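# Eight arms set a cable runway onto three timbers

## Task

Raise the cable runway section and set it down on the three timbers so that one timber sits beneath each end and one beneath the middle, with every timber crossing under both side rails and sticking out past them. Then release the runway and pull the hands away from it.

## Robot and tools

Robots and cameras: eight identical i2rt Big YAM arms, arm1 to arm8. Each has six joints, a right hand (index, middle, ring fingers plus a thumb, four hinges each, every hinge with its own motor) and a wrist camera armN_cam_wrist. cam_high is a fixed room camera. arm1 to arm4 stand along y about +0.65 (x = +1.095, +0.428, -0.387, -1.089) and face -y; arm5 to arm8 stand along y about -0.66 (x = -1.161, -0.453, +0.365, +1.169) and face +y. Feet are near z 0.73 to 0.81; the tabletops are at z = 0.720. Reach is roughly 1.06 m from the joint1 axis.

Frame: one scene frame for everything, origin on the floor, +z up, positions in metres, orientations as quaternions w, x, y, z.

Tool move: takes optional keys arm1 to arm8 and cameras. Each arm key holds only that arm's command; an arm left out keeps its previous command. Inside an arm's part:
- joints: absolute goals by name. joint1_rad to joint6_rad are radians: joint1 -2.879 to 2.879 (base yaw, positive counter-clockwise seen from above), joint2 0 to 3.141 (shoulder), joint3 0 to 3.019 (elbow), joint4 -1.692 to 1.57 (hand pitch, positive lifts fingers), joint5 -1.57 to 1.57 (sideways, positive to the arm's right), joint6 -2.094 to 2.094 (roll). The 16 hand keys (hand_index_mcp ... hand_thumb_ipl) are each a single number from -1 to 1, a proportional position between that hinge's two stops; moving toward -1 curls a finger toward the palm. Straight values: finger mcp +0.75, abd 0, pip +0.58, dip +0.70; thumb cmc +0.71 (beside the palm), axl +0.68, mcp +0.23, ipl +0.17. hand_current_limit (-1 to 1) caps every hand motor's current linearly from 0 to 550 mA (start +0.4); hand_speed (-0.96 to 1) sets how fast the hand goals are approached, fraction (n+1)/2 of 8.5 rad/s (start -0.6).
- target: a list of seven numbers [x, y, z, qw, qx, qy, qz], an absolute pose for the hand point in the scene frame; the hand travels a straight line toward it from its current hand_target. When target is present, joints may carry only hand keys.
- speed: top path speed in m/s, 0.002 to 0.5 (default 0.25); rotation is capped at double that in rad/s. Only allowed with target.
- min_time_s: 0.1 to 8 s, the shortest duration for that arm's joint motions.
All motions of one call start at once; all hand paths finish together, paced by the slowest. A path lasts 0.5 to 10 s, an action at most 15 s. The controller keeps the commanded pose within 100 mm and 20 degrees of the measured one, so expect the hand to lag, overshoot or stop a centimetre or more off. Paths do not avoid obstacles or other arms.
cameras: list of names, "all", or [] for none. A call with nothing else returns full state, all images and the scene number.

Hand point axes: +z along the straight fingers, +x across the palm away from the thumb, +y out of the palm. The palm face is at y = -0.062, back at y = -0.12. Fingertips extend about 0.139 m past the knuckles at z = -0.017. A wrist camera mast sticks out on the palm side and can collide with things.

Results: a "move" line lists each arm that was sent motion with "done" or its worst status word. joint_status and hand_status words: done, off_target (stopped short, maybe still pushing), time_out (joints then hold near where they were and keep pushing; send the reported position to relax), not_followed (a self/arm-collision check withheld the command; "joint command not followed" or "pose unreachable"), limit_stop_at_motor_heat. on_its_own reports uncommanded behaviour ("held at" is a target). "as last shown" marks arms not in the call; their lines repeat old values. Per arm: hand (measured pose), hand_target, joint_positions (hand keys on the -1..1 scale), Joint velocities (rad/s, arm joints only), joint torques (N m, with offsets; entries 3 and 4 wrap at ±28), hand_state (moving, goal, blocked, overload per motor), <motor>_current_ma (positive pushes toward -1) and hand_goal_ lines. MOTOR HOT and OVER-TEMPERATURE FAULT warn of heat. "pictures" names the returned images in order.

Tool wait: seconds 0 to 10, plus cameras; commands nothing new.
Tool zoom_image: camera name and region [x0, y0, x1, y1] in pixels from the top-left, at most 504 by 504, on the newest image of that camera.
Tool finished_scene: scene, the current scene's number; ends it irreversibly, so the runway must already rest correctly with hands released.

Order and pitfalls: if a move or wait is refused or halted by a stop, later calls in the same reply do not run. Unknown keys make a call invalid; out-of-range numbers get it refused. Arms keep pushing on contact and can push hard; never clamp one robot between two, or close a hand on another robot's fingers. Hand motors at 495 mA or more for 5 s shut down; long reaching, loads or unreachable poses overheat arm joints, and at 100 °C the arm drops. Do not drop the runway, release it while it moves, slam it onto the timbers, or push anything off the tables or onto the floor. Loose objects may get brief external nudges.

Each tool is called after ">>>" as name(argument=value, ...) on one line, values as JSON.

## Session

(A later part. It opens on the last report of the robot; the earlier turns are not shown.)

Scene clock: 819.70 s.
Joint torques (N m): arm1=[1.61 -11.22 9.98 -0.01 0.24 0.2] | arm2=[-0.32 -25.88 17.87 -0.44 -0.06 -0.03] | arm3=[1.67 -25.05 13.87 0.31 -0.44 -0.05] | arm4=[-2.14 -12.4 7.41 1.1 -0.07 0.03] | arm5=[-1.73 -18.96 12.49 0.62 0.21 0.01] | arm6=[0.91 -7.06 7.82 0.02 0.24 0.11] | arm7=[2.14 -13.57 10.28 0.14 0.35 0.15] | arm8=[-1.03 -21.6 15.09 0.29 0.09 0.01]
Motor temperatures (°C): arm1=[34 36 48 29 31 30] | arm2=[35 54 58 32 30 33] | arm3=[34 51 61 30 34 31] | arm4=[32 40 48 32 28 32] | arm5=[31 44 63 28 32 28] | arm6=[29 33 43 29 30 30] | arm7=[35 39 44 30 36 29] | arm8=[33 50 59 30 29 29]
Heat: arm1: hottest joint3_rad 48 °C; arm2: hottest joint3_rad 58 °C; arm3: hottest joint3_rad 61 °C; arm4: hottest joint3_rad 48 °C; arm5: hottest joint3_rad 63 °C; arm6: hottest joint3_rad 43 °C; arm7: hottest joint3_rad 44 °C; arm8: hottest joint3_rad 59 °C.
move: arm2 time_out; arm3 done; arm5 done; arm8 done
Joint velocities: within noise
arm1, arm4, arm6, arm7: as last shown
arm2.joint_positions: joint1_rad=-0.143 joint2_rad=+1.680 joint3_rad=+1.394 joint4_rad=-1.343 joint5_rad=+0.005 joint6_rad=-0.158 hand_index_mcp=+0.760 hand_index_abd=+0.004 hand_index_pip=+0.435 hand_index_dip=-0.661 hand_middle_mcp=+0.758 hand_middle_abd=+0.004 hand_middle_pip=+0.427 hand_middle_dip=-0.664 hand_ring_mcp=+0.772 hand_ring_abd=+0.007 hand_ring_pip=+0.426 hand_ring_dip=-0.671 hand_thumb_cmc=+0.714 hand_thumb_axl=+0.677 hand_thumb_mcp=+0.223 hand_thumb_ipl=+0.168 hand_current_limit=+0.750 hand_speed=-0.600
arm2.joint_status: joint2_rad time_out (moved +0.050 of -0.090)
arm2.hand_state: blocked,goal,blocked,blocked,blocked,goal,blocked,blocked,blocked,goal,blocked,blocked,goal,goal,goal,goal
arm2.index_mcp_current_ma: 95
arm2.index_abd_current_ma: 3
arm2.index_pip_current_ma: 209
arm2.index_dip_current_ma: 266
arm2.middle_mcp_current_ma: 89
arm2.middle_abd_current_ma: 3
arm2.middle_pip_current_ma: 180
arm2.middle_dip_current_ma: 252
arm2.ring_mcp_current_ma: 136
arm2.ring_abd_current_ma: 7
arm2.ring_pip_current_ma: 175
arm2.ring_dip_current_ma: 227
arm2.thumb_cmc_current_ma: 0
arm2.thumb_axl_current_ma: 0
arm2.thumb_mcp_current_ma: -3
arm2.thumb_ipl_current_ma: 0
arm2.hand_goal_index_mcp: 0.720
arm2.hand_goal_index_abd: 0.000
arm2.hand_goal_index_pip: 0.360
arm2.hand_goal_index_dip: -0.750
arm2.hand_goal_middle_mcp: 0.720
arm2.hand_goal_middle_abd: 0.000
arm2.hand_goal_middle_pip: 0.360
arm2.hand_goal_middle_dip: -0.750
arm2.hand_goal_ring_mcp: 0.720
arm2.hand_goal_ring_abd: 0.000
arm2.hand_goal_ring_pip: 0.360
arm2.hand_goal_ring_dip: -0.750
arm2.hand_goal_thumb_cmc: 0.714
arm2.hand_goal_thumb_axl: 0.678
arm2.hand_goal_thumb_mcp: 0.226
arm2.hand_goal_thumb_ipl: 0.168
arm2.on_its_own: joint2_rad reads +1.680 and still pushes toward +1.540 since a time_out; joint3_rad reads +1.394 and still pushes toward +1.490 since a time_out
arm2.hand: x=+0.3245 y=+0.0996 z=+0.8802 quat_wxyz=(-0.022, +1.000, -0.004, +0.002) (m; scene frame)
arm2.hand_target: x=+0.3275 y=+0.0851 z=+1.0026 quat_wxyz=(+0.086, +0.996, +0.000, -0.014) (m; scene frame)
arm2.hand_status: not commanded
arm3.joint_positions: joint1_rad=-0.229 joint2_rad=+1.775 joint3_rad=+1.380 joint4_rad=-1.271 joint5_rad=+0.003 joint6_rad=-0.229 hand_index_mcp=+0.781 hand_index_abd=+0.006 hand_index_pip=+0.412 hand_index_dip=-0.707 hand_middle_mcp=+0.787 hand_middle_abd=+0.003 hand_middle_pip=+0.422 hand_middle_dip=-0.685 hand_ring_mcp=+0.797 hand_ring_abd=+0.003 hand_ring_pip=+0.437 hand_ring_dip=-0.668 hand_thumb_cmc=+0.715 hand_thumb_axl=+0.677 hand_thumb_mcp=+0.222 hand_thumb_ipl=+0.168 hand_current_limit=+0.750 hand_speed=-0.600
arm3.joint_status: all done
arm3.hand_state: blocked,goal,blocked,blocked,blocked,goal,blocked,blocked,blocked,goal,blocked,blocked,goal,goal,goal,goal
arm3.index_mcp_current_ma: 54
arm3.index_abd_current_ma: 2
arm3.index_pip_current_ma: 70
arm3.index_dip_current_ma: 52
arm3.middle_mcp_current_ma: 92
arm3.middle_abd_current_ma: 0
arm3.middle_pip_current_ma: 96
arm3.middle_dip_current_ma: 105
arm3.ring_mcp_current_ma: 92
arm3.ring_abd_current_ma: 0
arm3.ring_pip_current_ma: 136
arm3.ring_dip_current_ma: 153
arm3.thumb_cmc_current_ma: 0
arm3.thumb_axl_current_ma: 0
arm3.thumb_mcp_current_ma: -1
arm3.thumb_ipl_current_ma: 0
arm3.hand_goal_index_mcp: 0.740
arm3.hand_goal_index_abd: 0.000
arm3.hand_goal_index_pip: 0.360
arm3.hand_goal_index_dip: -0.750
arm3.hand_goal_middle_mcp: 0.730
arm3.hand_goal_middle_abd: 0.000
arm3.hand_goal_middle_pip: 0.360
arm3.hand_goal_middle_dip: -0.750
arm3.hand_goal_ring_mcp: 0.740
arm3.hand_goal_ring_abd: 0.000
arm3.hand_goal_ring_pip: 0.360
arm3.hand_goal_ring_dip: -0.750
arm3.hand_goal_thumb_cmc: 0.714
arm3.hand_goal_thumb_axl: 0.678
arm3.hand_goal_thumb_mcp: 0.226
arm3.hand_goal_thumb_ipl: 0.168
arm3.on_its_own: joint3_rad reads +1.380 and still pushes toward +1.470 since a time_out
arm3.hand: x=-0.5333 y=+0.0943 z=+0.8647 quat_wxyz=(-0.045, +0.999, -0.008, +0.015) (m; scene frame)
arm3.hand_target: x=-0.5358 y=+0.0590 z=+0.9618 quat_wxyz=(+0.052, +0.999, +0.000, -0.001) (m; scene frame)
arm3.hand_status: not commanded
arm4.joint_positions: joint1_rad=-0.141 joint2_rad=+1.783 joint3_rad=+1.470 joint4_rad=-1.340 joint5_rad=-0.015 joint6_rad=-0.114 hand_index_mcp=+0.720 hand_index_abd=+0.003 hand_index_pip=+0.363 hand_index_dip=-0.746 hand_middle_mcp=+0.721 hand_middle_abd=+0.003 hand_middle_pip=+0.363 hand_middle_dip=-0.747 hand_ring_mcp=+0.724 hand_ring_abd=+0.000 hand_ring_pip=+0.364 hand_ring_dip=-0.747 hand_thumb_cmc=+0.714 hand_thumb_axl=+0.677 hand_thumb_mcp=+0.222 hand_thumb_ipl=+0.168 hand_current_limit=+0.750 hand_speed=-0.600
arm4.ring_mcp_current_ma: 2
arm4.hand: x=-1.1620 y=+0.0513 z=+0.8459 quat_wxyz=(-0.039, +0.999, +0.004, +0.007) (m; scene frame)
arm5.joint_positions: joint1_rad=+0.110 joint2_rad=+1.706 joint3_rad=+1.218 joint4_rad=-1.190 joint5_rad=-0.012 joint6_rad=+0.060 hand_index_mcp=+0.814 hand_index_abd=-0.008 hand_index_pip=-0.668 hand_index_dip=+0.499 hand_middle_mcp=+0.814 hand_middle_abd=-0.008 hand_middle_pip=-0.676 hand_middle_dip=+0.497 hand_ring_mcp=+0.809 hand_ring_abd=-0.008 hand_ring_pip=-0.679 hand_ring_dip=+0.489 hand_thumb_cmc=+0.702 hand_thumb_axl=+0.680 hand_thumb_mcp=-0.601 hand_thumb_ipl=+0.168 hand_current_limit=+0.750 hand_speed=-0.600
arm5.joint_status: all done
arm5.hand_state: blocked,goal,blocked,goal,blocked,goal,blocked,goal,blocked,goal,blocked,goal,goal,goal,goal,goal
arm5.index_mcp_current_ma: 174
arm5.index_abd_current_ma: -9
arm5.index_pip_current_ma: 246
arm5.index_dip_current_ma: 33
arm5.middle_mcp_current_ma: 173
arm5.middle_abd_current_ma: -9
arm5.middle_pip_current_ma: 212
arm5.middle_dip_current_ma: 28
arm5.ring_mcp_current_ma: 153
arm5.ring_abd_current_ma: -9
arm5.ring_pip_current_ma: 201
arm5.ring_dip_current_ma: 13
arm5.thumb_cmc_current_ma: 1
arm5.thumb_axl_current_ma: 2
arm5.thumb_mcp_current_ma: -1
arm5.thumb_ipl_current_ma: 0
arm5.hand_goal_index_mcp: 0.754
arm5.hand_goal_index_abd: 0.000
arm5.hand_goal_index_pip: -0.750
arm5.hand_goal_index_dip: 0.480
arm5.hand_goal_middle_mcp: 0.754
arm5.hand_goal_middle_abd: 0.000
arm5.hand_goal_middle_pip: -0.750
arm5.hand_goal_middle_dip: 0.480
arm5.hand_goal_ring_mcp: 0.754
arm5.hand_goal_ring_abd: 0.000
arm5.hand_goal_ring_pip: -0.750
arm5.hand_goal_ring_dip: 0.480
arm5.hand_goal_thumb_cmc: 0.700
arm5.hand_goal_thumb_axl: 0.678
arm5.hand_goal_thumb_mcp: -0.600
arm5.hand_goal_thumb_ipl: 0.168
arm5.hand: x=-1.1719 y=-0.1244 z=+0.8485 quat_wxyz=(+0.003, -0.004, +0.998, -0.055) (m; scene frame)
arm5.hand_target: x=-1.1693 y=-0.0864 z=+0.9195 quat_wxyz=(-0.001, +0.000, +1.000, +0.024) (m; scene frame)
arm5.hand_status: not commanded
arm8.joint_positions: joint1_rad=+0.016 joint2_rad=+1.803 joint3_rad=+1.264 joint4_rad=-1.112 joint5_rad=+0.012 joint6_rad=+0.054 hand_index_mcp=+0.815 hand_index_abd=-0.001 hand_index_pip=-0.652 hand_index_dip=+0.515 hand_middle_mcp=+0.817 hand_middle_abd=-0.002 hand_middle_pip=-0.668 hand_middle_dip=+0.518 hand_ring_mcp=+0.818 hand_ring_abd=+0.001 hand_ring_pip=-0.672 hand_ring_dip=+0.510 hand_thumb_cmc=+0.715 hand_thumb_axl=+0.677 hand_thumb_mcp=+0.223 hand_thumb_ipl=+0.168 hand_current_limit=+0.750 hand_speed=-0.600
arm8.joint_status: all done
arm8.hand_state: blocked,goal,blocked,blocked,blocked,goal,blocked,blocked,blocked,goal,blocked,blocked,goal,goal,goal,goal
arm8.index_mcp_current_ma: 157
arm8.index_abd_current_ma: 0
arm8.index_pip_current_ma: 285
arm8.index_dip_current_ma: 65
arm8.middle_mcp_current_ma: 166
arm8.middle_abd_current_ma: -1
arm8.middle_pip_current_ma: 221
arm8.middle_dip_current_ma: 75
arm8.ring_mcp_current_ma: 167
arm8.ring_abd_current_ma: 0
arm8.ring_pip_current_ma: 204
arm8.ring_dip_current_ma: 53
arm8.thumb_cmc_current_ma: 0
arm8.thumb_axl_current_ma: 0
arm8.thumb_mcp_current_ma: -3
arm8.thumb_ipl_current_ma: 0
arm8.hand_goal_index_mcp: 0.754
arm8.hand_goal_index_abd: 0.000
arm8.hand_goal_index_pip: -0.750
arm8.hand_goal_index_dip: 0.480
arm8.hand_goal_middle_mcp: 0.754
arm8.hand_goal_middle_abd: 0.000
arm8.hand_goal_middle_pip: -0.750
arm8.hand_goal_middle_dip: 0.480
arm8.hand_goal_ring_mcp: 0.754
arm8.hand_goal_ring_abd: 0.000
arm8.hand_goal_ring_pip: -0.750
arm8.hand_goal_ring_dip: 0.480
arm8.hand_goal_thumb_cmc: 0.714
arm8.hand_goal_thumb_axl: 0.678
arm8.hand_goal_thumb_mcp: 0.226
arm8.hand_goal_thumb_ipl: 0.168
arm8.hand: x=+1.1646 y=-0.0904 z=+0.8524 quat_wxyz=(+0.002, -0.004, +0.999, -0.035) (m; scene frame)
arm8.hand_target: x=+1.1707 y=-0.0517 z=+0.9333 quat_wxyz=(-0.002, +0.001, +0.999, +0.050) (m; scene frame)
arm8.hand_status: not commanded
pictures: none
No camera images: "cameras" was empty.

>>> move(arm2={"joints": {"joint2_rad": 1.61}, "min_time_s": 2}, arm3={"joints": {"joint2_rad": 1.75}, "min_time_s": 2}, arm5={"joints": {"joint2_rad": 1.70}, "min_time_s": 2}, arm8={"joints": {"joint2_rad": 1.78}, "min_time_s": 2}, arm4={"target": [-1.162, 0.051, 0.822, 0, 1, 0, 0], "speed": 0.05}, cameras=["cam_high"])

Scene clock: 824.60 s.
Joint torques (N m): arm1=[2.02 -11.4 9.95 -0.12 0.22 0.24] | arm2=[-0.03 -21.95 17.95 -0.27 -0.07 -0.03] | arm3=[1.61 -20.01 13.86 0.28 -0.45 -0.06] | arm4=[-1.55 -14.27 6.08 1.29 0.25 0.07] | arm5=[-0.56 -15.38 12.31 0.72 0.24 0.02] | arm6=[0.97 -7.18 7.77 0.02 0.24 0.12] | arm7=[2.26 -13.63 10.33 0.14 0.35 0.16] | arm8=[0.67 -17.67 15.23 0.5 0.12 0.1]
Motor temperatures (°C): arm1=[34 36 48 29 31 30] | arm2=[35 54 58 32 30 33] | arm3=[34 51 61 30 34 31] | arm4=[32 40 47 32 28 32] | arm5=[31 43 64 28 32 28] | arm6=[29 33 43 29 30 30] | arm7=[35 39 45 30 36 29] | arm8=[33 50 59 30 29 29]
Heat: arm1: hottest joint3_rad 48 °C; arm2: hottest joint3_rad 58 °C; arm3: hottest joint3_rad 61 °C; arm4: hottest joint3_rad 47 °C; arm5: hottest joint3_rad 64 °C; arm6: hottest joint3_rad 43 °C; arm7: hottest joint3_rad 45 °C; arm8: hottest joint3_rad 59 °C.
move: arm2 done; arm3 done; arm4 done; arm5 done; arm8 done
Joint velocities: within noise
arm1, arm7: as last shown
arm2.joint_positions: joint1_rad=-0.143 joint2_rad=+1.688 joint3_rad=+1.394 joint4_rad=-1.347 joint5_rad=+0.005 joint6_rad=-0.158 hand_index_mcp=+0.760 hand_index_abd=+0.004 hand_index_pip=+0.434 hand_index_dip=-0.669 hand_middle_mcp=+0.758 hand_middle_abd=+0.004 hand_middle_pip=+0.427 hand_middle_dip=-0.669 hand_ring_mcp=+0.772 hand_ring_abd=+0.007 hand_ring_pip=+0.425 hand_ring_dip=-0.679 hand_thumb_cmc=+0.714 hand_thumb_axl=+0.677 hand_thumb_mcp=+0.223 hand_thumb_ipl=+0.168 hand_current_limit=+0.750 hand_speed=-0.600
arm2.joint_status: all done
arm2.hand_state: blocked,goal,blocked,blocked,blocked,goal,blocked,blocked,blocked,goal,blocked,blocked,goal,goal,goal,goal
arm2.index_mcp_current_ma: 95
arm2.index_abd_current_ma: 3
arm2.index_pip_current_ma: 203
arm2.index_dip_current_ma: 233
arm2.middle_mcp_current_ma: 88
arm2.middle_abd_current_ma: 3
arm2.middle_pip_current_ma: 180
arm2.middle_dip_current_ma: 234
arm2.ring_mcp_current_ma: 136
arm2.ring_abd_current_ma: 6
arm2.ring_pip_current_ma: 172
arm2.ring_dip_current_ma: 194
arm2.thumb_cmc_current_ma: 0
arm2.thumb_axl_current_ma: 0
arm2.thumb_mcp_current_ma: -3
arm2.thumb_ipl_current_ma: 0
arm2.hand_goal_index_mcp: 0.720
arm2.hand_goal_index_abd: 0.000
arm2.hand_goal_index_pip: 0.360
arm2.hand_goal_index_dip: -0.750
arm2.hand_goal_middle_mcp: 0.720
arm2.hand_goal_middle_abd: 0.000
arm2.hand_goal_middle_pip: 0.360
arm2.hand_goal_middle_dip: -0.750
arm2.hand_goal_ring_mcp: 0.720
arm2.hand_goal_ring_abd: 0.000
arm2.hand_goal_ring_pip: 0.360
arm2.hand_goal_ring_dip: -0.750
arm2.hand_goal_thumb_cmc: 0.714
arm2.hand_goal_thumb_axl: 0.678
arm2.hand_goal_thumb_mcp: 0.226
arm2.hand_goal_thumb_ipl: 0.168
arm2.on_its_own: joint3_rad reads +1.394 and still pushes toward +1.490 since a time_out
arm2.hand: x=+0.3246 y=+0.1004 z=+0.8755 quat_wxyz=(-0.028, +1.000, -0.004, +0.002) (m; scene frame)
arm2.hand_target: x=+0.3262 y=+0.0769 z=+0.9630 quat_wxyz=(+0.052, +0.999, +0.000, -0.008) (m; scene frame)
arm2.hand_status: not commanded
arm3.joint_positions: joint1_rad=-0.229 joint2_rad=+1.784 joint3_rad=+1.380 joint4_rad=-1.271 joint5_rad=+0.003 joint6_rad=-0.229 hand_index_mcp=+0.775 hand_index_abd=+0.004 hand_index_pip=+0.393 hand_index_dip=-0.732 hand_middle_mcp=+0.786 hand_middle_abd=+0.003 hand_middle_pip=+0.408 hand_middle_dip=-0.715 hand_ring_mcp=+0.797 hand_ring_abd=+0.003 hand_ring_pip=+0.423 hand_ring_dip=-0.696 hand_thumb_cmc=+0.715 hand_thumb_axl=+0.677 hand_thumb_mcp=+0.222 hand_thumb_ipl=+0.168 hand_current_limit=+0.750 hand_speed=-0.600
arm3.joint_status: all done
arm3.hand_state: blocked,goal,blocked,goal,blocked,goal,blocked,blocked,blocked,goal,blocked,blocked,goal,goal,goal,goal
arm3.index_mcp_current_ma: 40
arm3.index_abd_current_ma: 1
arm3.index_pip_current_ma: 32
arm3.index_dip_current_ma: 12
arm3.middle_mcp_current_ma: 87
arm3.middle_abd_current_ma: 0
arm3.middle_pip_current_ma: 62
arm3.middle_dip_current_ma: 37
arm3.ring_mcp_current_ma: 92
arm3.ring_abd_current_ma: 0
arm3.ring_pip_current_ma: 96
arm3.ring_dip_current_ma: 75
arm3.thumb_cmc_current_ma: 0
arm3.thumb_axl_current_ma: 0
arm3.thumb_mcp_current_ma: -1
arm3.thumb_ipl_current_ma: 0
arm3.hand_goal_index_mcp: 0.740
arm3.hand_goal_index_abd: 0.000
arm3.hand_goal_index_pip: 0.360
arm3.hand_goal_index_dip: -0.750
arm3.hand_goal_middle_mcp: 0.730
arm3.hand_goal_middle_abd: 0.000
arm3.hand_goal_middle_pip: 0.360
arm3.hand_goal_middle_dip: -0.750
arm3.hand_goal_ring_mcp: 0.740
arm3.hand_goal_ring_abd: 0.000
arm3.hand_goal_ring_pip: 0.360
arm3.hand_goal_ring_dip: -0.750
arm3.hand_goal_thumb_cmc: 0.714
arm3.hand_goal_thumb_axl: 0.678
arm3.hand_goal_thumb_mcp: 0.226
arm3.hand_goal_thumb_ipl: 0.168
arm3.on_its_own: joint3_rad reads +1.380 and still pushes toward +1.470 since a time_out; hand_index_dip moved -0.025 to your old target -0.750; hand_middle_dip moved -0.030 toward your old target -0.750; hand_ring_dip moved -0.028 toward your old target -0.750
arm3.hand: x=-0.5331 y=+0.0947 z=+0.8598 quat_wxyz=(-0.049, +0.999, -0.008, +0.016) (m; scene frame)
arm3.hand_target: x=-0.5359 y=+0.0568 z=+0.9199 quat_wxyz=(+0.018, +1.000, +0.000, +0.007) (m; scene frame)
arm3.hand_status: not commanded
arm4.joint_positions: joint1_rad=-0.141 joint2_rad=+1.775 joint3_rad=+1.365 joint4_rad=-1.181 joint5_rad=-0.014 joint6_rad=-0.114 hand_index_mcp=+0.720 hand_index_abd=+0.003 hand_index_pip=+0.363 hand_index_dip=-0.746 hand_middle_mcp=+0.721 hand_middle_abd=+0.003 hand_middle_pip=+0.363 hand_middle_dip=-0.747 hand_ring_mcp=+0.721 hand_ring_abd=+0.000 hand_ring_pip=+0.364 hand_ring_dip=-0.747 hand_thumb_cmc=+0.714 hand_thumb_axl=+0.677 hand_thumb_mcp=+0.222 hand_thumb_ipl=+0.168 hand_current_limit=+0.750 hand_speed=-0.600
arm4.joint_status: not commanded
arm4.hand_state: goal,goal,goal,goal,goal,goal,goal,goal,goal,goal,goal,goal,goal,goal,goal,goal
arm4.index_mcp_current_ma: 0
arm4.index_abd_current_ma: 1
arm4.index_pip_current_ma: 2
arm4.index_dip_current_ma: 2
arm4.middle_mcp_current_ma: 0
arm4.middle_abd_current_ma: 1
arm4.middle_pip_current_ma: 2
arm4.middle_dip_current_ma: 2
arm4.ring_mcp_current_ma: 0
arm4.ring_abd_current_ma: 0
arm4.ring_pip_current_ma: 2
arm4.ring_dip_current_ma: 2
arm4.thumb_cmc_current_ma: 0
arm4.thumb_axl_current_ma: 0
arm4.thumb_mcp_current_ma: -3
arm4.thumb_ipl_current_ma: 0
arm4.hand_goal_index_mcp: 0.720
arm4.hand_goal_index_abd: 0.000
arm4.hand_goal_index_pip: 0.360
arm4.hand_goal_index_dip: -0.750
arm4.hand_goal_middle_mcp: 0.720
arm4.hand_goal_middle_abd: 0.000
arm4.hand_goal_middle_pip: 0.360
arm4.hand_goal_middle_dip: -0.750
arm4.hand_goal_ring_mcp: 0.720
arm4.hand_goal_ring_abd: 0.000
arm4.hand_goal_ring_pip: 0.360
arm4.hand_goal_ring_dip: -0.750
arm4.hand_goal_thumb_cmc: 0.714
arm4.hand_goal_thumb_axl: 0.678
arm4.hand_goal_thumb_mcp: 0.226
arm4.hand_goal_thumb_ipl: 0.168
arm4.hand: x=-1.1623 y=+0.0515 z=+0.8171 quat_wxyz=(-0.008, +1.000, +0.004, +0.003) (m; scene frame)
arm4.hand_target: x=-1.1619 y=+0.0509 z=+0.8220 quat_wxyz=(+0.000, +1.000, +0.000, +0.000) (m; scene frame)
arm4.hand_status: done (0.005 m and 1.1 deg from the pose sent, 0.024 m and 4.6 deg at the start)
arm5.joint_positions: joint1_rad=+0.110 joint2_rad=+1.715 joint3_rad=+1.218 joint4_rad=-1.191 joint5_rad=-0.012 joint6_rad=+0.060 hand_index_mcp=+0.799 hand_index_abd=-0.008 hand_index_pip=-0.697 hand_index_dip=+0.489 hand_middle_mcp=+0.797 hand_middle_abd=-0.008 hand_middle_pip=-0.704 hand_middle_dip=+0.488 hand_ring_mcp=+0.787 hand_ring_abd=-0.008 hand_ring_pip=-0.704 hand_ring_dip=+0.486 hand_thumb_cmc=+0.702 hand_thumb_axl=+0.680 hand_thumb_mcp=-0.601 hand_thumb_ipl=+0.168 hand_current_limit=+0.750 hand_speed=-0.600
arm5.joint_status: all done
arm5.hand_state: blocked,goal,blocked,goal,blocked,goal,blocked,goal,blocked,goal,blocked,goal,goal,goal,goal,goal
arm5.index_mcp_current_ma: 118
arm5.index_abd_current_ma: -9
arm5.index_pip_current_ma: 134
arm5.index_dip_current_ma: 12
arm5.middle_mcp_current_ma: 109
arm5.middle_abd_current_ma: -9
arm5.middle_pip_current_ma: 112
arm5.middle_dip_current_ma: 10
arm5.ring_mcp_current_ma: 77
arm5.ring_abd_current_ma: -9
arm5.ring_pip_current_ma: 112
arm5.ring_dip_current_ma: 8
arm5.thumb_cmc_current_ma: 1
arm5.thumb_axl_current_ma: 2
arm5.thumb_mcp_current_ma: -1
arm5.thumb_ipl_current_ma: 0
arm5.hand_goal_index_mcp: 0.754
arm5.hand_goal_index_abd: 0.000
arm5.hand_goal_index_pip: -0.750
arm5.hand_goal_index_dip: 0.480
arm5.hand_goal_middle_mcp: 0.754
arm5.hand_goal_middle_abd: 0.000
arm5.hand_goal_middle_pip: -0.750
arm5.hand_goal_middle_dip: 0.480
arm5.hand_goal_ring_mcp: 0.754
arm5.hand_goal_ring_abd: 0.000
arm5.hand_goal_ring_pip: -0.750
arm5.hand_goal_ring_dip: 0.480
arm5.hand_goal_thumb_cmc: 0.700
arm5.hand_goal_thumb_axl: 0.678
arm5.hand_goal_thumb_mcp: -0.600
arm5.hand_goal_thumb_ipl: 0.168
arm5.hand: x=-1.1718 y=-0.1253 z=+0.8441 quat_wxyz=(+0.003, -0.004, +0.998, -0.060) (m; scene frame)
arm5.hand_target: x=-1.1689 y=-0.0873 z=+0.8866 quat_wxyz=(+0.001, +0.000, +1.000, -0.006) (m; scene frame)
arm5.hand_status: not commanded
arm6.joint_positions: joint1_rad=+0.184 joint2_rad=+1.226 joint3_rad=+0.822 joint4_rad=-1.179 joint5_rad=-0.001 joint6_rad=+0.211 hand_index_mcp=+0.786 hand_index_abd=+0.002 hand_index_pip=+0.434 hand_index_dip=-0.512 hand_middle_mcp=+0.790 hand_middle_abd=+0.002 hand_middle_pip=+0.434 hand_middle_dip=-0.512 hand_ring_mcp=-0.728 hand_ring_abd=+0.003 hand_ring_pip=+0.999 hand_ring_dip=+0.503 hand_thumb_cmc=+0.713 hand_thumb_axl=+0.677 hand_thumb_mcp=+0.223 hand_thumb_ipl=+0.168 hand_current_limit=+0.750 hand_speed=-0.600
arm6.joint_status: not commanded
arm6.hand_state: goal,goal,goal,goal,goal,goal,goal,goal,blocked,goal,overload,goal,goal,goal,goal,goal
arm6.index_mcp_current_ma: -6
arm6.index_abd_current_ma: 2
arm6.index_pip_current_ma: -3
arm6.index_dip_current_ma: -3
arm6.middle_mcp_current_ma: 0
arm6.middle_abd_current_ma: 2
arm6.middle_pip_current_ma: -3
arm6.middle_dip_current_ma: -3
arm6.ring_mcp_current_ma: 59
arm6.ring_abd_current_ma: 4
arm6.ring_pip_current_ma: 0
arm6.ring_dip_current_ma: 5
arm6.thumb_cmc_current_ma: -1
arm6.thumb_axl_current_ma: -1
arm6.thumb_mcp_current_ma: -7
arm6.thumb_ipl_current_ma: 0
arm6.hand_goal_index_mcp: 0.790
arm6.hand_goal_index_abd: 0.000
arm6.hand_goal_index_pip: 0.436
arm6.hand_goal_index_dip: -0.510
arm6.hand_goal_middle_mcp: 0.790
arm6.hand_goal_middle_abd: 0.000
arm6.hand_goal_middle_pip: 0.436
arm6.hand_goal_middle_dip: -0.510
arm6.hand_goal_ring_mcp: -0.750
arm6.hand_goal_ring_abd: 0.000
arm6.hand_goal_ring_pip: 0.576
arm6.hand_goal_ring_dip: 0.500
arm6.hand_goal_thumb_cmc: 0.714
arm6.hand_goal_thumb_axl: 0.678
arm6.hand_goal_thumb_mcp: 0.226
arm6.hand_goal_thumb_ipl: 0.168
arm6.hand: x=-0.4936 y=-0.2761 z=+0.8979 quat_wxyz=(-0.001, +0.000, +1.000, -0.001) (m; scene frame)
arm6.hand_target: x=-0.4950 y=-0.2799 z=+0.9000 quat_wxyz=(+0.000, +0.000, +1.000, +0.000) (m; scene frame)
arm6.hand_status: not commanded
arm8.joint_positions: joint1_rad=+0.016 joint2_rad=+1.811 joint3_rad=+1.264 joint4_rad=-1.112 joint5_rad=+0.012 joint6_rad=+0.054 hand_index_mcp=+0.812 hand_index_abd=-0.001 hand_index_pip=-0.673 hand_index_dip=+0.507 hand_middle_mcp=+0.816 hand_middle_abd=-0.002 hand_middle_pip=-0.686 hand_middle_dip=+0.509 hand_ring_mcp=+0.818 hand_ring_abd=+0.001 hand_ring_pip=-0.691 hand_ring_dip=+0.502 hand_thumb_cmc=+0.715 hand_thumb_axl=+0.677 hand_thumb_mcp=+0.223 hand_thumb_ipl=+0.168 hand_current_limit=+0.750 hand_speed=-0.600
arm8.joint_status: all done
arm8.hand_state: blocked,goal,blocked,blocked,blocked,goal,blocked,blocked,blocked,goal,blocked,blocked,goal,goal,goal,goal
arm8.index_mcp_current_ma: 148
arm8.index_abd_current_ma: 0
arm8.index_pip_current_ma: 201
arm8.index_dip_current_ma: 45
arm8.middle_mcp_current_ma: 161
arm8.middle_abd_current_ma: -1
arm8.middle_pip_current_ma: 156
arm8.middle_dip_current_ma: 50
arm8.ring_mcp_current_ma: 167
arm8.ring_abd_current_ma: 0
arm8.ring_pip_current_ma: 136
arm8.ring_dip_current_ma: 33
arm8.thumb_cmc_current_ma: 0
arm8.thumb_axl_current_ma: 0
arm8.thumb_mcp_current_ma: -3
arm8.thumb_ipl_current_ma: 0
arm8.hand_goal_index_mcp: 0.754
arm8.hand_goal_index_abd: 0.000
arm8.hand_goal_index_pip: -0.750
arm8.hand_goal_index_dip: 0.480
arm8.hand_goal_middle_mcp: 0.754
arm8.hand_goal_middle_abd: 0.000
arm8.hand_goal_middle_pip: -0.750
arm8.hand_goal_middle_dip: 0.480
arm8.hand_goal_ring_mcp: 0.754
arm8.hand_goal_ring_abd: 0.000
arm8.hand_goal_ring_pip: -0.750
arm8.hand_goal_ring_dip: 0.480
arm8.hand_goal_thumb_cmc: 0.714
arm8.hand_goal_thumb_axl: 0.678
arm8.hand_goal_thumb_mcp: 0.226
arm8.hand_goal_thumb_ipl: 0.168
arm8.hand: x=+1.1646 y=-0.0911 z=+0.8481 quat_wxyz=(+0.003, -0.004, +0.999, -0.039) (m; scene frame)
arm8.hand_target: x=+1.1703 y=-0.0534 z=+0.8982 quat_wxyz=(+0.000, +0.000, +1.000, +0.020) (m; scene frame)
arm8.hand_status: not commanded
pictures: cam_high
Images, in order (width x height): cam_high 896x504.

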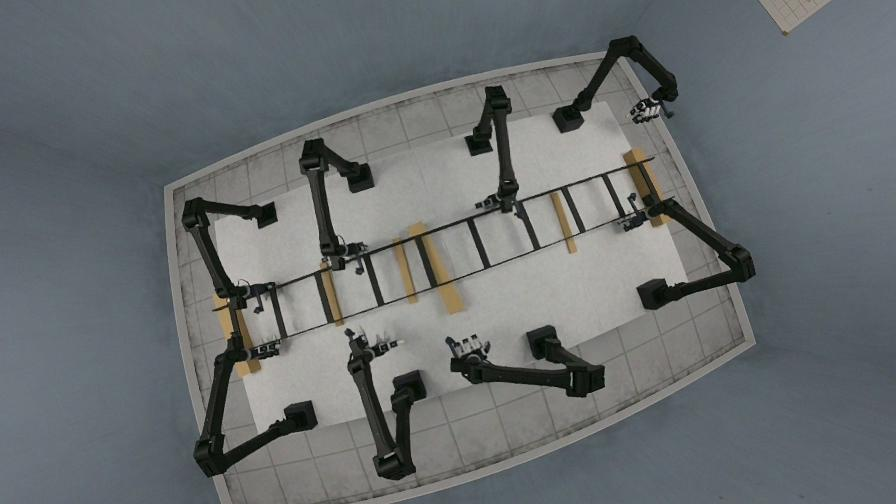

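>>> move(arm2={"joints": {"joint2_rad": 1.69}, "min_time_s": 2}, arm3={"joints": {"joint2_rad": 1.81}, "min_time_s": 2}, arm5={"joints": {"joint2_rad": 1.74}, "min_time_s": 2}, arm8={"joints": {"joint2_rad": 1.84}, "min_time_s": 2})

>>> move(arm2={"joints": {"joint2_rad": 1.76}, "min_time_s": 2}, arm3={"joints": {"joint2_rad": 1.86}, "min_time_s": 2}, arm5={"joints": {"joint2_rad": 1.78}, "min_time_s": 2}, arm8={"joints": {"joint2_rad": 1.89}, "min_time_s": 2}, cameras=["cam_high", "arm2_cam_wrist", "arm5_cam_wrist", "arm8_cam_wrist"])

Scene clock: 828.40 s.
Joint torques (N m): arm1=[1.79 -10.87 10 0.01 0.23 0.24] | arm2=[-0.21 -16.38 17.81 0.05 -0.12 -0.05] | arm3=[1.67 -17.55 11.95 0.31 -0.28 -0.02] | arm4=[-1.61 -14.21 6.06 1.31 0.26 0.08] | arm5=[-0.56 -13.68 11.49 0.62 0.29 0.01] | arm6=[0.91 -7.12 7.76 0.02 0.24 0.11] | arm7=[2.2 -13.8 10.26 0.14 0.34 0.15] | arm8=[-0.09 -14.15 14.52 0.54 0.08 0.06]
Motor temperatures (°C): arm1=[34 36 48 29 31 30] | arm2=[35 53 58 32 30 33] | arm3=[34 50 60 30 34 31] | arm4=[32 40 47 32 28 32] | arm5=[31 43 64 28 32 28] | arm6=[29 33 43 29 30 30] | arm7=[35 39 45 30 36 29] | arm8=[33 49 59 30 29 29]
Heat: arm1: hottest joint3_rad 48 °C; arm2: hottest joint3_rad 58 °C; arm3: hottest joint3_rad 60 °C; arm4: hottest joint3_rad 47 °C; arm5: hottest joint3_rad 64 °C; arm6: hottest joint3_rad 43 °C; arm7: hottest joint3_rad 45 °C; arm8: hottest joint3_rad 59 °C.
move: arm2 done; arm3 done; arm5 done; arm8 done
Joint velocities: within noise
arm1, arm4, arm6, arm7: as last shown
arm2.joint_positions: joint1_rad=-0.143 joint2_rad=+1.706 joint3_rad=+1.394 joint4_rad=-1.352 joint5_rad=+0.005 joint6_rad=-0.158 hand_index_mcp=+0.736 hand_index_abd=+0.003 hand_index_pip=+0.389 hand_index_dip=-0.720 hand_middle_mcp=+0.733 hand_middle_abd=+0.003 hand_middle_pip=+0.386 hand_middle_dip=-0.721 hand_ring_mcp=+0.747 hand_ring_abd=+0.006 hand_ring_pip=+0.386 hand_ring_dip=-0.728 hand_thumb_cmc=+0.714 hand_thumb_axl=+0.677 hand_thumb_mcp=+0.223 hand_thumb_ipl=+0.168 hand_current_limit=+0.750 hand_speed=-0.600
arm2.joint_status: all done
arm2.hand_state: goal,goal,blocked,blocked,goal,goal,blocked,blocked,blocked,goal,blocked,blocked,goal,goal,goal,goal
arm2.index_mcp_current_ma: 26
arm2.index_abd_current_ma: 2
arm2.index_pip_current_ma: 56
arm2.index_dip_current_ma: 59
arm2.middle_mcp_current_ma: 21
arm2.middle_abd_current_ma: 2
arm2.middle_pip_current_ma: 49
arm2.middle_dip_current_ma: 57
arm2.ring_mcp_current_ma: 54
arm2.ring_abd_current_ma: 6
arm2.ring_pip_current_ma: 47
arm2.ring_dip_current_ma: 38
arm2.thumb_cmc_current_ma: 0
arm2.thumb_axl_current_ma: 0
arm2.thumb_mcp_current_ma: -3
arm2.thumb_ipl_current_ma: 0
arm2.hand_goal_index_mcp: 0.720
arm2.hand_goal_index_abd: 0.000
arm2.hand_goal_index_pip: 0.360
arm2.hand_goal_index_dip: -0.750
arm2.hand_goal_middle_mcp: 0.720
arm2.hand_goal_middle_abd: 0.000
arm2.hand_goal_middle_pip: 0.360
arm2.hand_goal_middle_dip: -0.750
arm2.hand_goal_ring_mcp: 0.720
arm2.hand_goal_ring_abd: 0.000
arm2.hand_goal_ring_pip: 0.360
arm2.hand_goal_ring_dip: -0.750
arm2.hand_goal_thumb_cmc: 0.714
arm2.hand_goal_thumb_axl: 0.678
arm2.hand_goal_thumb_mcp: 0.226
arm2.hand_goal_thumb_ipl: 0.168
arm2.on_its_own: joint3_rad reads +1.394 and still pushes toward +1.490 since a time_out; hand_ring_dip moved -0.049 toward your old target -0.750
arm2.hand: x=+0.3248 y=+0.1016 z=+0.8656 quat_wxyz=(-0.039, +0.999, -0.004, +0.004) (m; scene frame)
arm2.hand_target: x=+0.3252 y=+0.0708 z=+0.9171 quat_wxyz=(+0.012, +1.000, +0.000, -0.002) (m; scene frame)
arm2.hand_status: not commanded
arm3.joint_positions: joint1_rad=-0.229 joint2_rad=+1.809 joint3_rad=+1.406 joint4_rad=-1.272 joint5_rad=-0.002 joint6_rad=-0.233 hand_index_mcp=+0.741 hand_index_abd=+0.003 hand_index_pip=+0.364 hand_index_dip=-0.746 hand_middle_mcp=+0.737 hand_middle_abd=+0.003 hand_middle_pip=+0.369 hand_middle_dip=-0.743 hand_ring_mcp=+0.781 hand_ring_abd=+0.003 hand_ring_pip=+0.398 hand_ring_dip=-0.725 hand_thumb_cmc=+0.715 hand_thumb_axl=+0.677 hand_thumb_mcp=+0.222 hand_thumb_ipl=+0.168 hand_current_limit=+0.750 hand_speed=-0.600
arm3.joint_status: all done
arm3.hand_state: goal,goal,goal,goal,goal,goal,goal,goal,blocked,goal,blocked,blocked,goal,goal,goal,goal
arm3.index_mcp_current_ma: 0
arm3.index_abd_current_ma: 0
arm3.index_pip_current_ma: 1
arm3.index_dip_current_ma: 1
arm3.middle_mcp_current_ma: 2
arm3.middle_abd_current_ma: 0
arm3.middle_pip_current_ma: 4
arm3.middle_dip_current_ma: 2
arm3.ring_mcp_current_ma: 52
arm3.ring_abd_current_ma: 0
arm3.ring_pip_current_ma: 41
arm3.ring_dip_current_ma: 20
arm3.thumb_cmc_current_ma: 0
arm3.thumb_axl_current_ma: 0
arm3.thumb_mcp_current_ma: -1
arm3.thumb_ipl_current_ma: 0
arm3.hand_goal_index_mcp: 0.740
arm3.hand_goal_index_abd: 0.000
arm3.hand_goal_index_pip: 0.360
arm3.hand_goal_index_dip: -0.750
arm3.hand_goal_middle_mcp: 0.730
arm3.hand_goal_middle_abd: 0.000
arm3.hand_goal_middle_pip: 0.360
arm3.hand_goal_middle_dip: -0.750
arm3.hand_goal_ring_mcp: 0.740
arm3.hand_goal_ring_abd: 0.000
arm3.hand_goal_ring_pip: 0.360
arm3.hand_goal_ring_dip: -0.750
arm3.hand_goal_thumb_cmc: 0.714
arm3.hand_goal_thumb_axl: 0.678
arm3.hand_goal_thumb_mcp: 0.226
arm3.hand_goal_thumb_ipl: 0.168
arm3.on_its_own: hand_index_pip moved -0.029 to your old target +0.360; hand_middle_pip moved -0.039 to your old target +0.360; hand_middle_dip moved -0.029 to your old target -0.750; hand_ring_pip moved -0.025 toward your old target +0.360; hand_ring_dip moved -0.029 toward your old target -0.750
arm3.hand: x=-0.5342 y=+0.0856 z=+0.8566 quat_wxyz=(-0.049, +0.999, -0.006, +0.019) (m; scene frame)
arm3.hand_target: x=-0.5354 y=+0.0571 z=+0.8842 quat_wxyz=(-0.011, +1.000, +0.000, +0.014) (m; scene frame)
arm3.hand_status: not commanded
arm5.joint_positions: joint1_rad=+0.110 joint2_rad=+1.730 joint3_rad=+1.228 joint4_rad=-1.191 joint5_rad=-0.012 joint6_rad=+0.060 hand_index_mcp=+0.774 hand_index_abd=-0.008 hand_index_pip=-0.723 hand_index_dip=+0.487 hand_middle_mcp=+0.771 hand_middle_abd=-0.008 hand_middle_pip=-0.729 hand_middle_dip=+0.486 hand_ring_mcp=+0.764 hand_ring_abd=-0.007 hand_ring_pip=-0.732 hand_ring_dip=+0.485 hand_thumb_cmc=+0.702 hand_thumb_axl=+0.680 hand_thumb_mcp=-0.601 hand_thumb_ipl=+0.168 hand_current_limit=+0.750 hand_speed=-0.600
arm5.joint_status: all done
arm5.hand_state: blocked,goal,blocked,goal,goal,goal,blocked,goal,goal,goal,goal,goal,goal,goal,goal,goal
arm5.index_mcp_current_ma: 40
arm5.index_abd_current_ma: -9
arm5.index_pip_current_ma: 54
arm5.index_dip_current_ma: 9
arm5.middle_mcp_current_ma: 30
arm5.middle_abd_current_ma: -9
arm5.middle_pip_current_ma: 39
arm5.middle_dip_current_ma: 7
arm5.ring_mcp_current_ma: 15
arm5.ring_abd_current_ma: -7
arm5.ring_pip_current_ma: 30
arm5.ring_dip_current_ma: 5
arm5.thumb_cmc_current_ma: 1
arm5.thumb_axl_current_ma: 2
arm5.thumb_mcp_current_ma: -1
arm5.thumb_ipl_current_ma: 0
arm5.hand_goal_index_mcp: 0.754
arm5.hand_goal_index_abd: 0.000
arm5.hand_goal_index_pip: -0.750
arm5.hand_goal_index_dip: 0.480
arm5.hand_goal_middle_mcp: 0.754
arm5.hand_goal_middle_abd: 0.000
arm5.hand_goal_middle_pip: -0.750
arm5.hand_goal_middle_dip: 0.480
arm5.hand_goal_ring_mcp: 0.754
arm5.hand_goal_ring_abd: 0.000
arm5.hand_goal_ring_pip: -0.750
arm5.hand_goal_ring_dip: 0.480
arm5.hand_goal_thumb_cmc: 0.700
arm5.hand_goal_thumb_axl: 0.678
arm5.hand_goal_thumb_mcp: -0.600
arm5.hand_goal_thumb_ipl: 0.168
arm5.hand: x=-1.1720 y=-0.1219 z=+0.8405 quat_wxyz=(+0.003, -0.004, +0.998, -0.062) (m; scene frame)
arm5.hand_target: x=-1.1686 y=-0.0891 z=+0.8644 quat_wxyz=(+0.002, +0.000, +1.000, -0.026) (m; scene frame)
arm5.hand_status: not commanded
arm8.joint_positions: joint1_rad=+0.016 joint2_rad=+1.829 joint3_rad=+1.266 joint4_rad=-1.112 joint5_rad=+0.012 joint6_rad=+0.054 hand_index_mcp=+0.776 hand_index_abd=-0.001 hand_index_pip=-0.724 hand_index_dip=+0.488 hand_middle_mcp=+0.774 hand_middle_abd=-0.002 hand_middle_pip=-0.730 hand_middle_dip=+0.489 hand_ring_mcp=+0.771 hand_ring_abd=+0.001 hand_ring_pip=-0.733 hand_ring_dip=+0.486 hand_thumb_cmc=+0.715 hand_thumb_axl=+0.677 hand_thumb_mcp=+0.223 hand_thumb_ipl=+0.168 hand_current_limit=+0.750 hand_speed=-0.600
arm8.joint_status: all done
arm8.hand_state: blocked,goal,blocked,goal,blocked,goal,goal,goal,goal,goal,goal,goal,goal,goal,goal,goal
arm8.index_mcp_current_ma: 36
arm8.index_abd_current_ma: 0
arm8.index_pip_current_ma: 42
arm8.index_dip_current_ma: 8
arm8.middle_mcp_current_ma: 32
arm8.middle_abd_current_ma: -1
arm8.middle_pip_current_ma: 29
arm8.middle_dip_current_ma: 9
arm8.ring_mcp_current_ma: 25
arm8.ring_abd_current_ma: 0
arm8.ring_pip_current_ma: 23
arm8.ring_dip_current_ma: 6
arm8.thumb_cmc_current_ma: 0
arm8.thumb_axl_current_ma: 0
arm8.thumb_mcp_current_ma: -3
arm8.thumb_ipl_current_ma: 0
arm8.hand_goal_index_mcp: 0.754
arm8.hand_goal_index_abd: 0.000
arm8.hand_goal_index_pip: -0.750
arm8.hand_goal_index_dip: 0.480
arm8.hand_goal_middle_mcp: 0.754
arm8.hand_goal_middle_abd: 0.000
arm8.hand_goal_middle_pip: -0.750
arm8.hand_goal_middle_dip: 0.480
arm8.hand_goal_ring_mcp: 0.754
arm8.hand_goal_ring_abd: 0.000
arm8.hand_goal_ring_pip: -0.750
arm8.hand_goal_ring_dip: 0.480
arm8.hand_goal_thumb_cmc: 0.714
arm8.hand_goal_thumb_axl: 0.678
arm8.hand_goal_thumb_mcp: 0.226
arm8.hand_goal_thumb_ipl: 0.168
arm8.hand: x=+1.1645 y=-0.0921 z=+0.8391 quat_wxyz=(+0.003, -0.004, +0.999, -0.047) (m; scene frame)
arm8.hand_target: x=+1.1701 y=-0.0573 z=+0.8634 quat_wxyz=(+0.001, +0.000, +1.000, -0.010) (m; scene frame)
arm8.hand_status: not commanded
pictures: none

Scene clock: 830.80 s.
Joint torques (N m): arm1=[1.85 -10.81 9.95 0.05 0.24 0.2] | arm2=[0.32 -14.74 15.06 0.23 -0.03 -0.04] | arm3=[1.79 -16.44 10.52 0.36 -0.11 -0.02] | arm4=[-1.67 -14.21 6.11 1.31 0.25 0.08] | arm5=[-1.03 -11.99 10.29 0.83 0.24 -0.05] | arm6=[0.91 -7.12 7.79 0.03 0.23 0.11] | arm7=[2.2 -13.68 10.29 0.14 0.35 0.16] | arm8=[-0.67 -14.45 12.89 0.55 0.07 0.01]
Motor temperatures (°C): arm1=[34 36 48 29 31 30] | arm2=[35 53 59 32 30 33] | arm3=[34 49 60 30 34 31] | arm4=[32 40 47 32 29 32] | arm5=[31 42 64 28 32 28] | arm6=[29 33 43 29 30 30] | arm7=[35 39 45 30 36 29] | arm8=[33 48 60 30 29 29]
Heat: arm1: hottest joint3_rad 48 °C; arm2: hottest joint3_rad 59 °C; arm3: hottest joint3_rad 60 °C; arm4: hottest joint3_rad 47 °C; arm5: hottest joint3_rad 64 °C; arm6: hottest joint3_rad 43 °C; arm7: hottest joint3_rad 45 °C; arm8: hottest joint3_rad 60 °C.
move: arm2 done; arm3 done; arm5 done; arm8 done
Joint velocities: within noise
arm1, arm4, arm6, arm7: as last shown
arm2.joint_positions: joint1_rad=-0.143 joint2_rad=+1.746 joint3_rad=+1.424 joint4_rad=-1.358 joint5_rad=+0.003 joint6_rad=-0.158 hand_index_mcp=+0.721 hand_index_abd=+0.003 hand_index_pip=+0.364 hand_index_dip=-0.746 hand_middle_mcp=+0.721 hand_middle_abd=+0.003 hand_middle_pip=+0.363 hand_middle_dip=-0.746 hand_ring_mcp=+0.721 hand_ring_abd=+0.003 hand_ring_pip=+0.363 hand_ring_dip=-0.746 hand_thumb_cmc=+0.714 hand_thumb_axl=+0.677 hand_thumb_mcp=+0.223 hand_thumb_ipl=+0.168 hand_current_limit=+0.750 hand_speed=-0.600
arm2.joint_status: all done
arm2.hand_state: goal,goal,goal,goal,goal,goal,goal,goal,goal,goal,goal,goal,goal,goal,goal,goal
arm2.index_mcp_current_ma: 1
arm2.index_abd_current_ma: 2
arm2.index_pip_current_ma: 4
arm2.index_dip_current_ma: 4
arm2.middle_mcp_current_ma: 1
arm2.middle_abd_current_ma: 2
arm2.middle_pip_current_ma: 3
arm2.middle_dip_current_ma: 3
arm2.ring_mcp_current_ma: 1
arm2.ring_abd_current_ma: 2
arm2.ring_pip_current_ma: 3
arm2.ring_dip_current_ma: 3
arm2.thumb_cmc_current_ma: 0
arm2.thumb_axl_current_ma: 0
arm2.thumb_mcp_current_ma: -3
arm2.thumb_ipl_current_ma: 0
arm2.hand_goal_index_mcp: 0.720
arm2.hand_goal_index_abd: 0.000
arm2.hand_goal_index_pip: 0.360
arm2.hand_goal_index_dip: -0.750
arm2.hand_goal_middle_mcp: 0.720
arm2.hand_goal_middle_abd: 0.000
arm2.hand_goal_middle_pip: 0.360
arm2.hand_goal_middle_dip: -0.750
arm2.hand_goal_ring_mcp: 0.720
arm2.hand_goal_ring_abd: 0.000
arm2.hand_goal_ring_pip: 0.360
arm2.hand_goal_ring_dip: -0.750
arm2.hand_goal_thumb_cmc: 0.714
arm2.hand_goal_thumb_axl: 0.678
arm2.hand_goal_thumb_mcp: 0.226
arm2.hand_goal_thumb_ipl: 0.168
arm2.hand: x=+0.3236 y=+0.0923 z=+0.8557 quat_wxyz=(-0.047, +0.999, -0.004, +0.007) (m; scene frame)
arm2.hand_target: x=+0.3249 y=+0.0684 z=+0.8766 quat_wxyz=(-0.022, +1.000, +0.000, +0.004) (m; scene frame)
arm2.hand_status: not commanded
arm3.joint_positions: joint1_rad=-0.229 joint2_rad=+1.838 joint3_rad=+1.427 joint4_rad=-1.272 joint5_rad=-0.006 joint6_rad=-0.233 hand_index_mcp=+0.741 hand_index_abd=+0.003 hand_index_pip=+0.364 hand_index_dip=-0.746 hand_middle_mcp=+0.731 hand_middle_abd=+0.003 hand_middle_pip=+0.363 hand_middle_dip=-0.747 hand_ring_mcp=+0.742 hand_ring_abd=+0.003 hand_ring_pip=+0.363 hand_ring_dip=-0.747 hand_thumb_cmc=+0.715 hand_thumb_axl=+0.677 hand_thumb_mcp=+0.222 hand_thumb_ipl=+0.168 hand_current_limit=+0.750 hand_speed=-0.600
arm3.joint_status: all done
arm3.hand_state: goal,goal,goal,goal,goal,goal,goal,goal,goal,goal,goal,goal,goal,goal,goal,goal
arm3.index_mcp_current_ma: 0
arm3.index_abd_current_ma: 0
arm3.index_pip_current_ma: 1
arm3.index_dip_current_ma: 1
arm3.middle_mcp_current_ma: 0
arm3.middle_abd_current_ma: 0
arm3.middle_pip_current_ma: 1
arm3.middle_dip_current_ma: 1
arm3.ring_mcp_current_ma: 0
arm3.ring_abd_current_ma: 0
arm3.ring_pip_current_ma: 1
arm3.ring_dip_current_ma: 1
arm3.thumb_cmc_current_ma: 0
arm3.thumb_axl_current_ma: 0
arm3.thumb_mcp_current_ma: -1
arm3.thumb_ipl_current_ma: 0
arm3.hand_goal_index_mcp: 0.740
arm3.hand_goal_index_abd: 0.000
arm3.hand_goal_index_pip: 0.360
arm3.hand_goal_index_dip: -0.750
arm3.hand_goal_middle_mcp: 0.730
arm3.hand_goal_middle_abd: 0.000
arm3.hand_goal_middle_pip: 0.360
arm3.hand_goal_middle_dip: -0.750
arm3.hand_goal_ring_mcp: 0.740
arm3.hand_goal_ring_abd: 0.000
arm3.hand_goal_ring_pip: 0.360
arm3.hand_goal_ring_dip: -0.750
arm3.hand_goal_thumb_cmc: 0.714
arm3.hand_goal_thumb_axl: 0.678
arm3.hand_goal_thumb_mcp: 0.226
arm3.hand_goal_thumb_ipl: 0.168
arm3.on_its_own: hand_ring_pip moved -0.034 to your old target +0.360; hand_ring_dip moved -0.022 to your old target -0.750
arm3.hand: x=-0.5349 y=+0.0788 z=+0.8483 quat_wxyz=(-0.052, +0.998, -0.006, +0.022) (m; scene frame)
arm3.hand_target: x=-0.5345 y=+0.0590 z=+0.8542 quat_wxyz=(-0.036, +0.999, +0.000, +0.020) (m; scene frame)
arm3.hand_status: not commanded
arm5.joint_positions: joint1_rad=+0.110 joint2_rad=+1.755 joint3_rad=+1.249 joint4_rad=-1.188 joint5_rad=-0.012 joint6_rad=+0.060 hand_index_mcp=+0.757 hand_index_abd=-0.004 hand_index_pip=-0.743 hand_index_dip=+0.484 hand_middle_mcp=+0.757 hand_middle_abd=-0.004 hand_middle_pip=-0.743 hand_middle_dip=+0.484 hand_ring_mcp=+0.757 hand_ring_abd=-0.004 hand_ring_pip=-0.741 hand_ring_dip=+0.484 hand_thumb_cmc=+0.702 hand_thumb_axl=+0.680 hand_thumb_mcp=-0.601 hand_thumb_ipl=+0.168 hand_current_limit=+0.750 hand_speed=-0.600
arm5.joint_status: all done
arm5.hand_state: goal,goal,goal,goal,goal,goal,goal,goal,goal,goal,goal,goal,goal,goal,goal,goal
arm5.index_mcp_current_ma: 3
arm5.index_abd_current_ma: -3
arm5.index_pip_current_ma: 9
arm5.index_dip_current_ma: 4
arm5.middle_mcp_current_ma: 3
arm5.middle_abd_current_ma: -3
arm5.middle_pip_current_ma: 9
arm5.middle_dip_current_ma: 4
arm5.ring_mcp_current_ma: 3
arm5.ring_abd_current_ma: -3
arm5.ring_pip_current_ma: 11
arm5.ring_dip_current_ma: 3
arm5.thumb_cmc_current_ma: 1
arm5.thumb_axl_current_ma: 2
arm5.thumb_mcp_current_ma: -1
arm5.thumb_ipl_current_ma: 0
arm5.hand_goal_index_mcp: 0.754
arm5.hand_goal_index_abd: 0.000
arm5.hand_goal_index_pip: -0.750
arm5.hand_goal_index_dip: 0.480
arm5.hand_goal_middle_mcp: 0.754
arm5.hand_goal_middle_abd: 0.000
arm5.hand_goal_middle_pip: -0.750
arm5.hand_goal_middle_dip: 0.480
arm5.hand_goal_ring_mcp: 0.754
arm5.hand_goal_ring_abd: 0.000
arm5.hand_goal_ring_pip: -0.750
arm5.hand_goal_ring_dip: 0.480
arm5.hand_goal_thumb_cmc: 0.700
arm5.hand_goal_thumb_axl: 0.678
arm5.hand_goal_thumb_mcp: -0.600
arm5.hand_goal_thumb_ipl: 0.168
arm5.hand: x=-1.1725 y=-0.1143 z=+0.8351 quat_wxyz=(+0.003, -0.004, +0.998, -0.063) (m; scene frame)
arm5.hand_target: x=-1.1682 y=-0.0916 z=+0.8428 quat_wxyz=(+0.003, +0.001, +0.999, -0.046) (m; scene frame)
arm5.hand_status: not commanded
arm8.joint_positions: joint1_rad=+0.016 joint2_rad=+1.865 joint3_rad=+1.288 joint4_rad=-1.112 joint5_rad=+0.012 joint6_rad=+0.054 hand_index_mcp=+0.757 hand_index_abd=-0.001 hand_index_pip=-0.741 hand_index_dip=+0.484 hand_middle_mcp=+0.757 hand_middle_abd=-0.002 hand_middle_pip=-0.743 hand_middle_dip=+0.484 hand_ring_mcp=+0.758 hand_ring_abd=+0.001 hand_ring_pip=-0.743 hand_ring_dip=+0.483 hand_thumb_cmc=+0.715 hand_thumb_axl=+0.677 hand_thumb_mcp=+0.223 hand_thumb_ipl=+0.168 hand_current_limit=+0.750 hand_speed=-0.600
arm8.joint_status: all done
arm8.hand_state: goal,goal,goal,goal,goal,goal,goal,goal,goal,goal,goal,goal,goal,goal,goal,goal
arm8.index_mcp_current_ma: 2
arm8.index_abd_current_ma: 0
arm8.index_pip_current_ma: 9
arm8.index_dip_current_ma: 3
arm8.middle_mcp_current_ma: 2
arm8.middle_abd_current_ma: -1
arm8.middle_pip_current_ma: 7
arm8.middle_dip_current_ma: 3
arm8.ring_mcp_current_ma: 3
arm8.ring_abd_current_ma: 0
arm8.ring_pip_current_ma: 7
arm8.ring_dip_current_ma: 2
arm8.thumb_cmc_current_ma: 0
arm8.thumb_axl_current_ma: 0
arm8.thumb_mcp_current_ma: -3
arm8.thumb_ipl_current_ma: 0
arm8.hand_goal_index_mcp: 0.754
arm8.hand_goal_index_abd: 0.000
arm8.hand_goal_index_pip: -0.750
arm8.hand_goal_index_dip: 0.480
arm8.hand_goal_middle_mcp: 0.754
arm8.hand_goal_middle_abd: 0.000
arm8.hand_goal_middle_pip: -0.750
arm8.hand_goal_middle_dip: 0.480
arm8.hand_goal_ring_mcp: 0.754
arm8.hand_goal_ring_abd: 0.000
arm8.hand_goal_ring_pip: -0.750
arm8.hand_goal_ring_dip: 0.480
arm8.hand_goal_thumb_cmc: 0.714
arm8.hand_goal_thumb_axl: 0.678
arm8.hand_goal_thumb_mcp: 0.226
arm8.hand_goal_thumb_ipl: 0.168
arm8.hand: x=+1.1640 y=-0.0859 z=+0.8281 quat_wxyz=(+0.003, -0.005, +0.999, -0.054) (m; scene frame)
arm8.hand_target: x=+1.1700 y=-0.0621 z=+0.8344 quat_wxyz=(+0.003, +0.000, +0.999, -0.035) (m; scene frame)
arm8.hand_status: not commanded
pictures: arm2_cam_wrist, arm5_cam_wrist, arm8_cam_wrist, cam_high
Images, in order (width x height): arm2_cam_wrist 896x504, arm5_cam_wrist 896x504, arm8_cam_wrist 896x504, cam_high 896x504.

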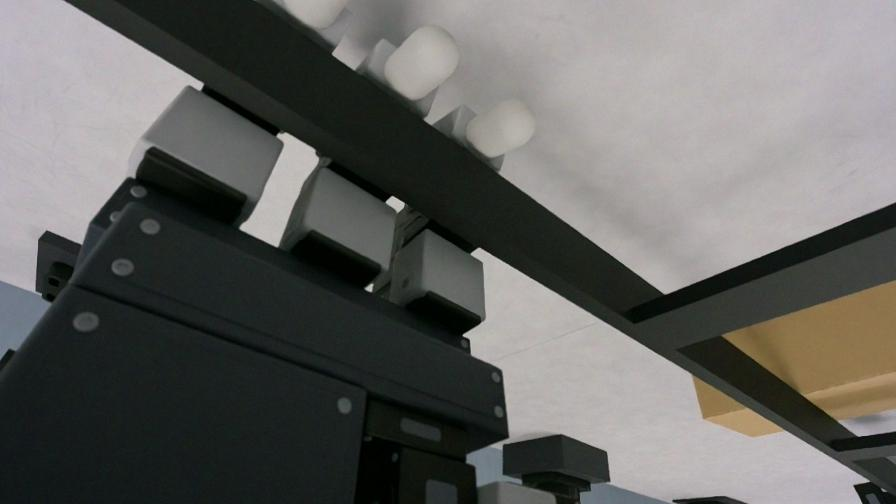

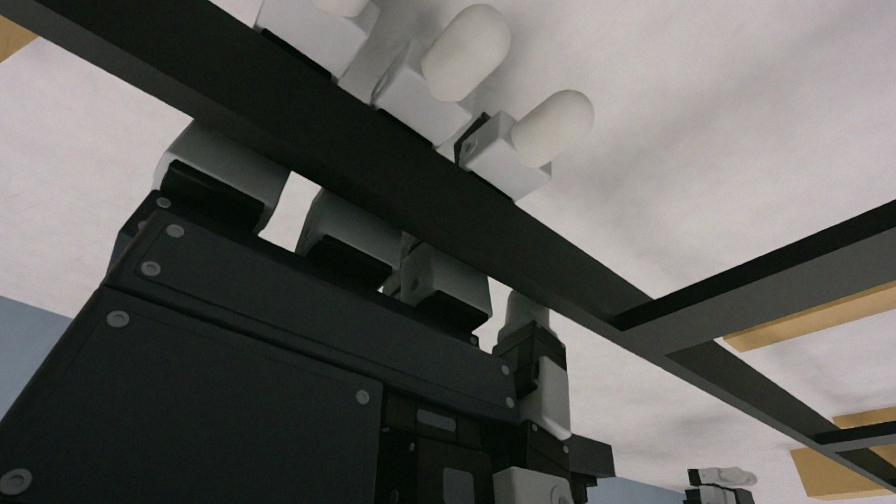

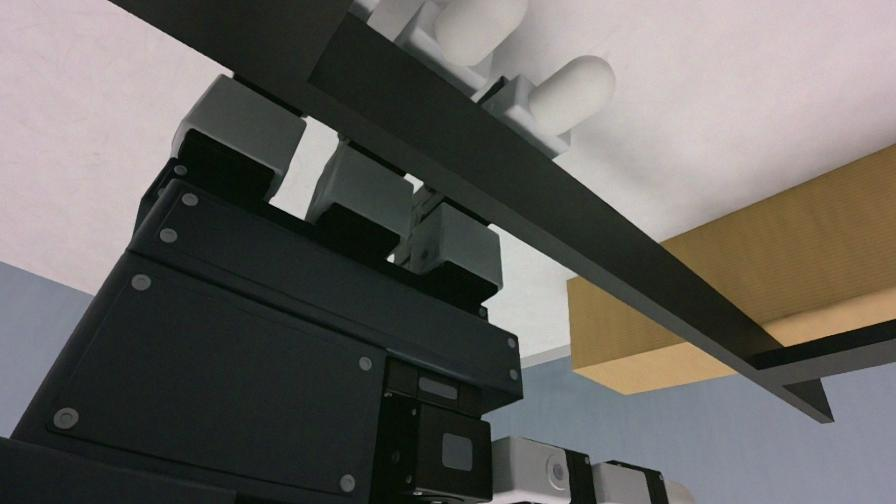

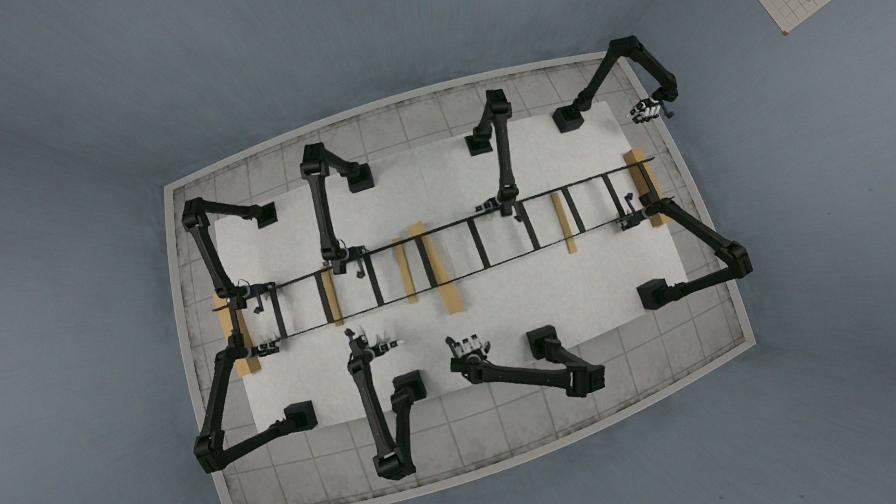

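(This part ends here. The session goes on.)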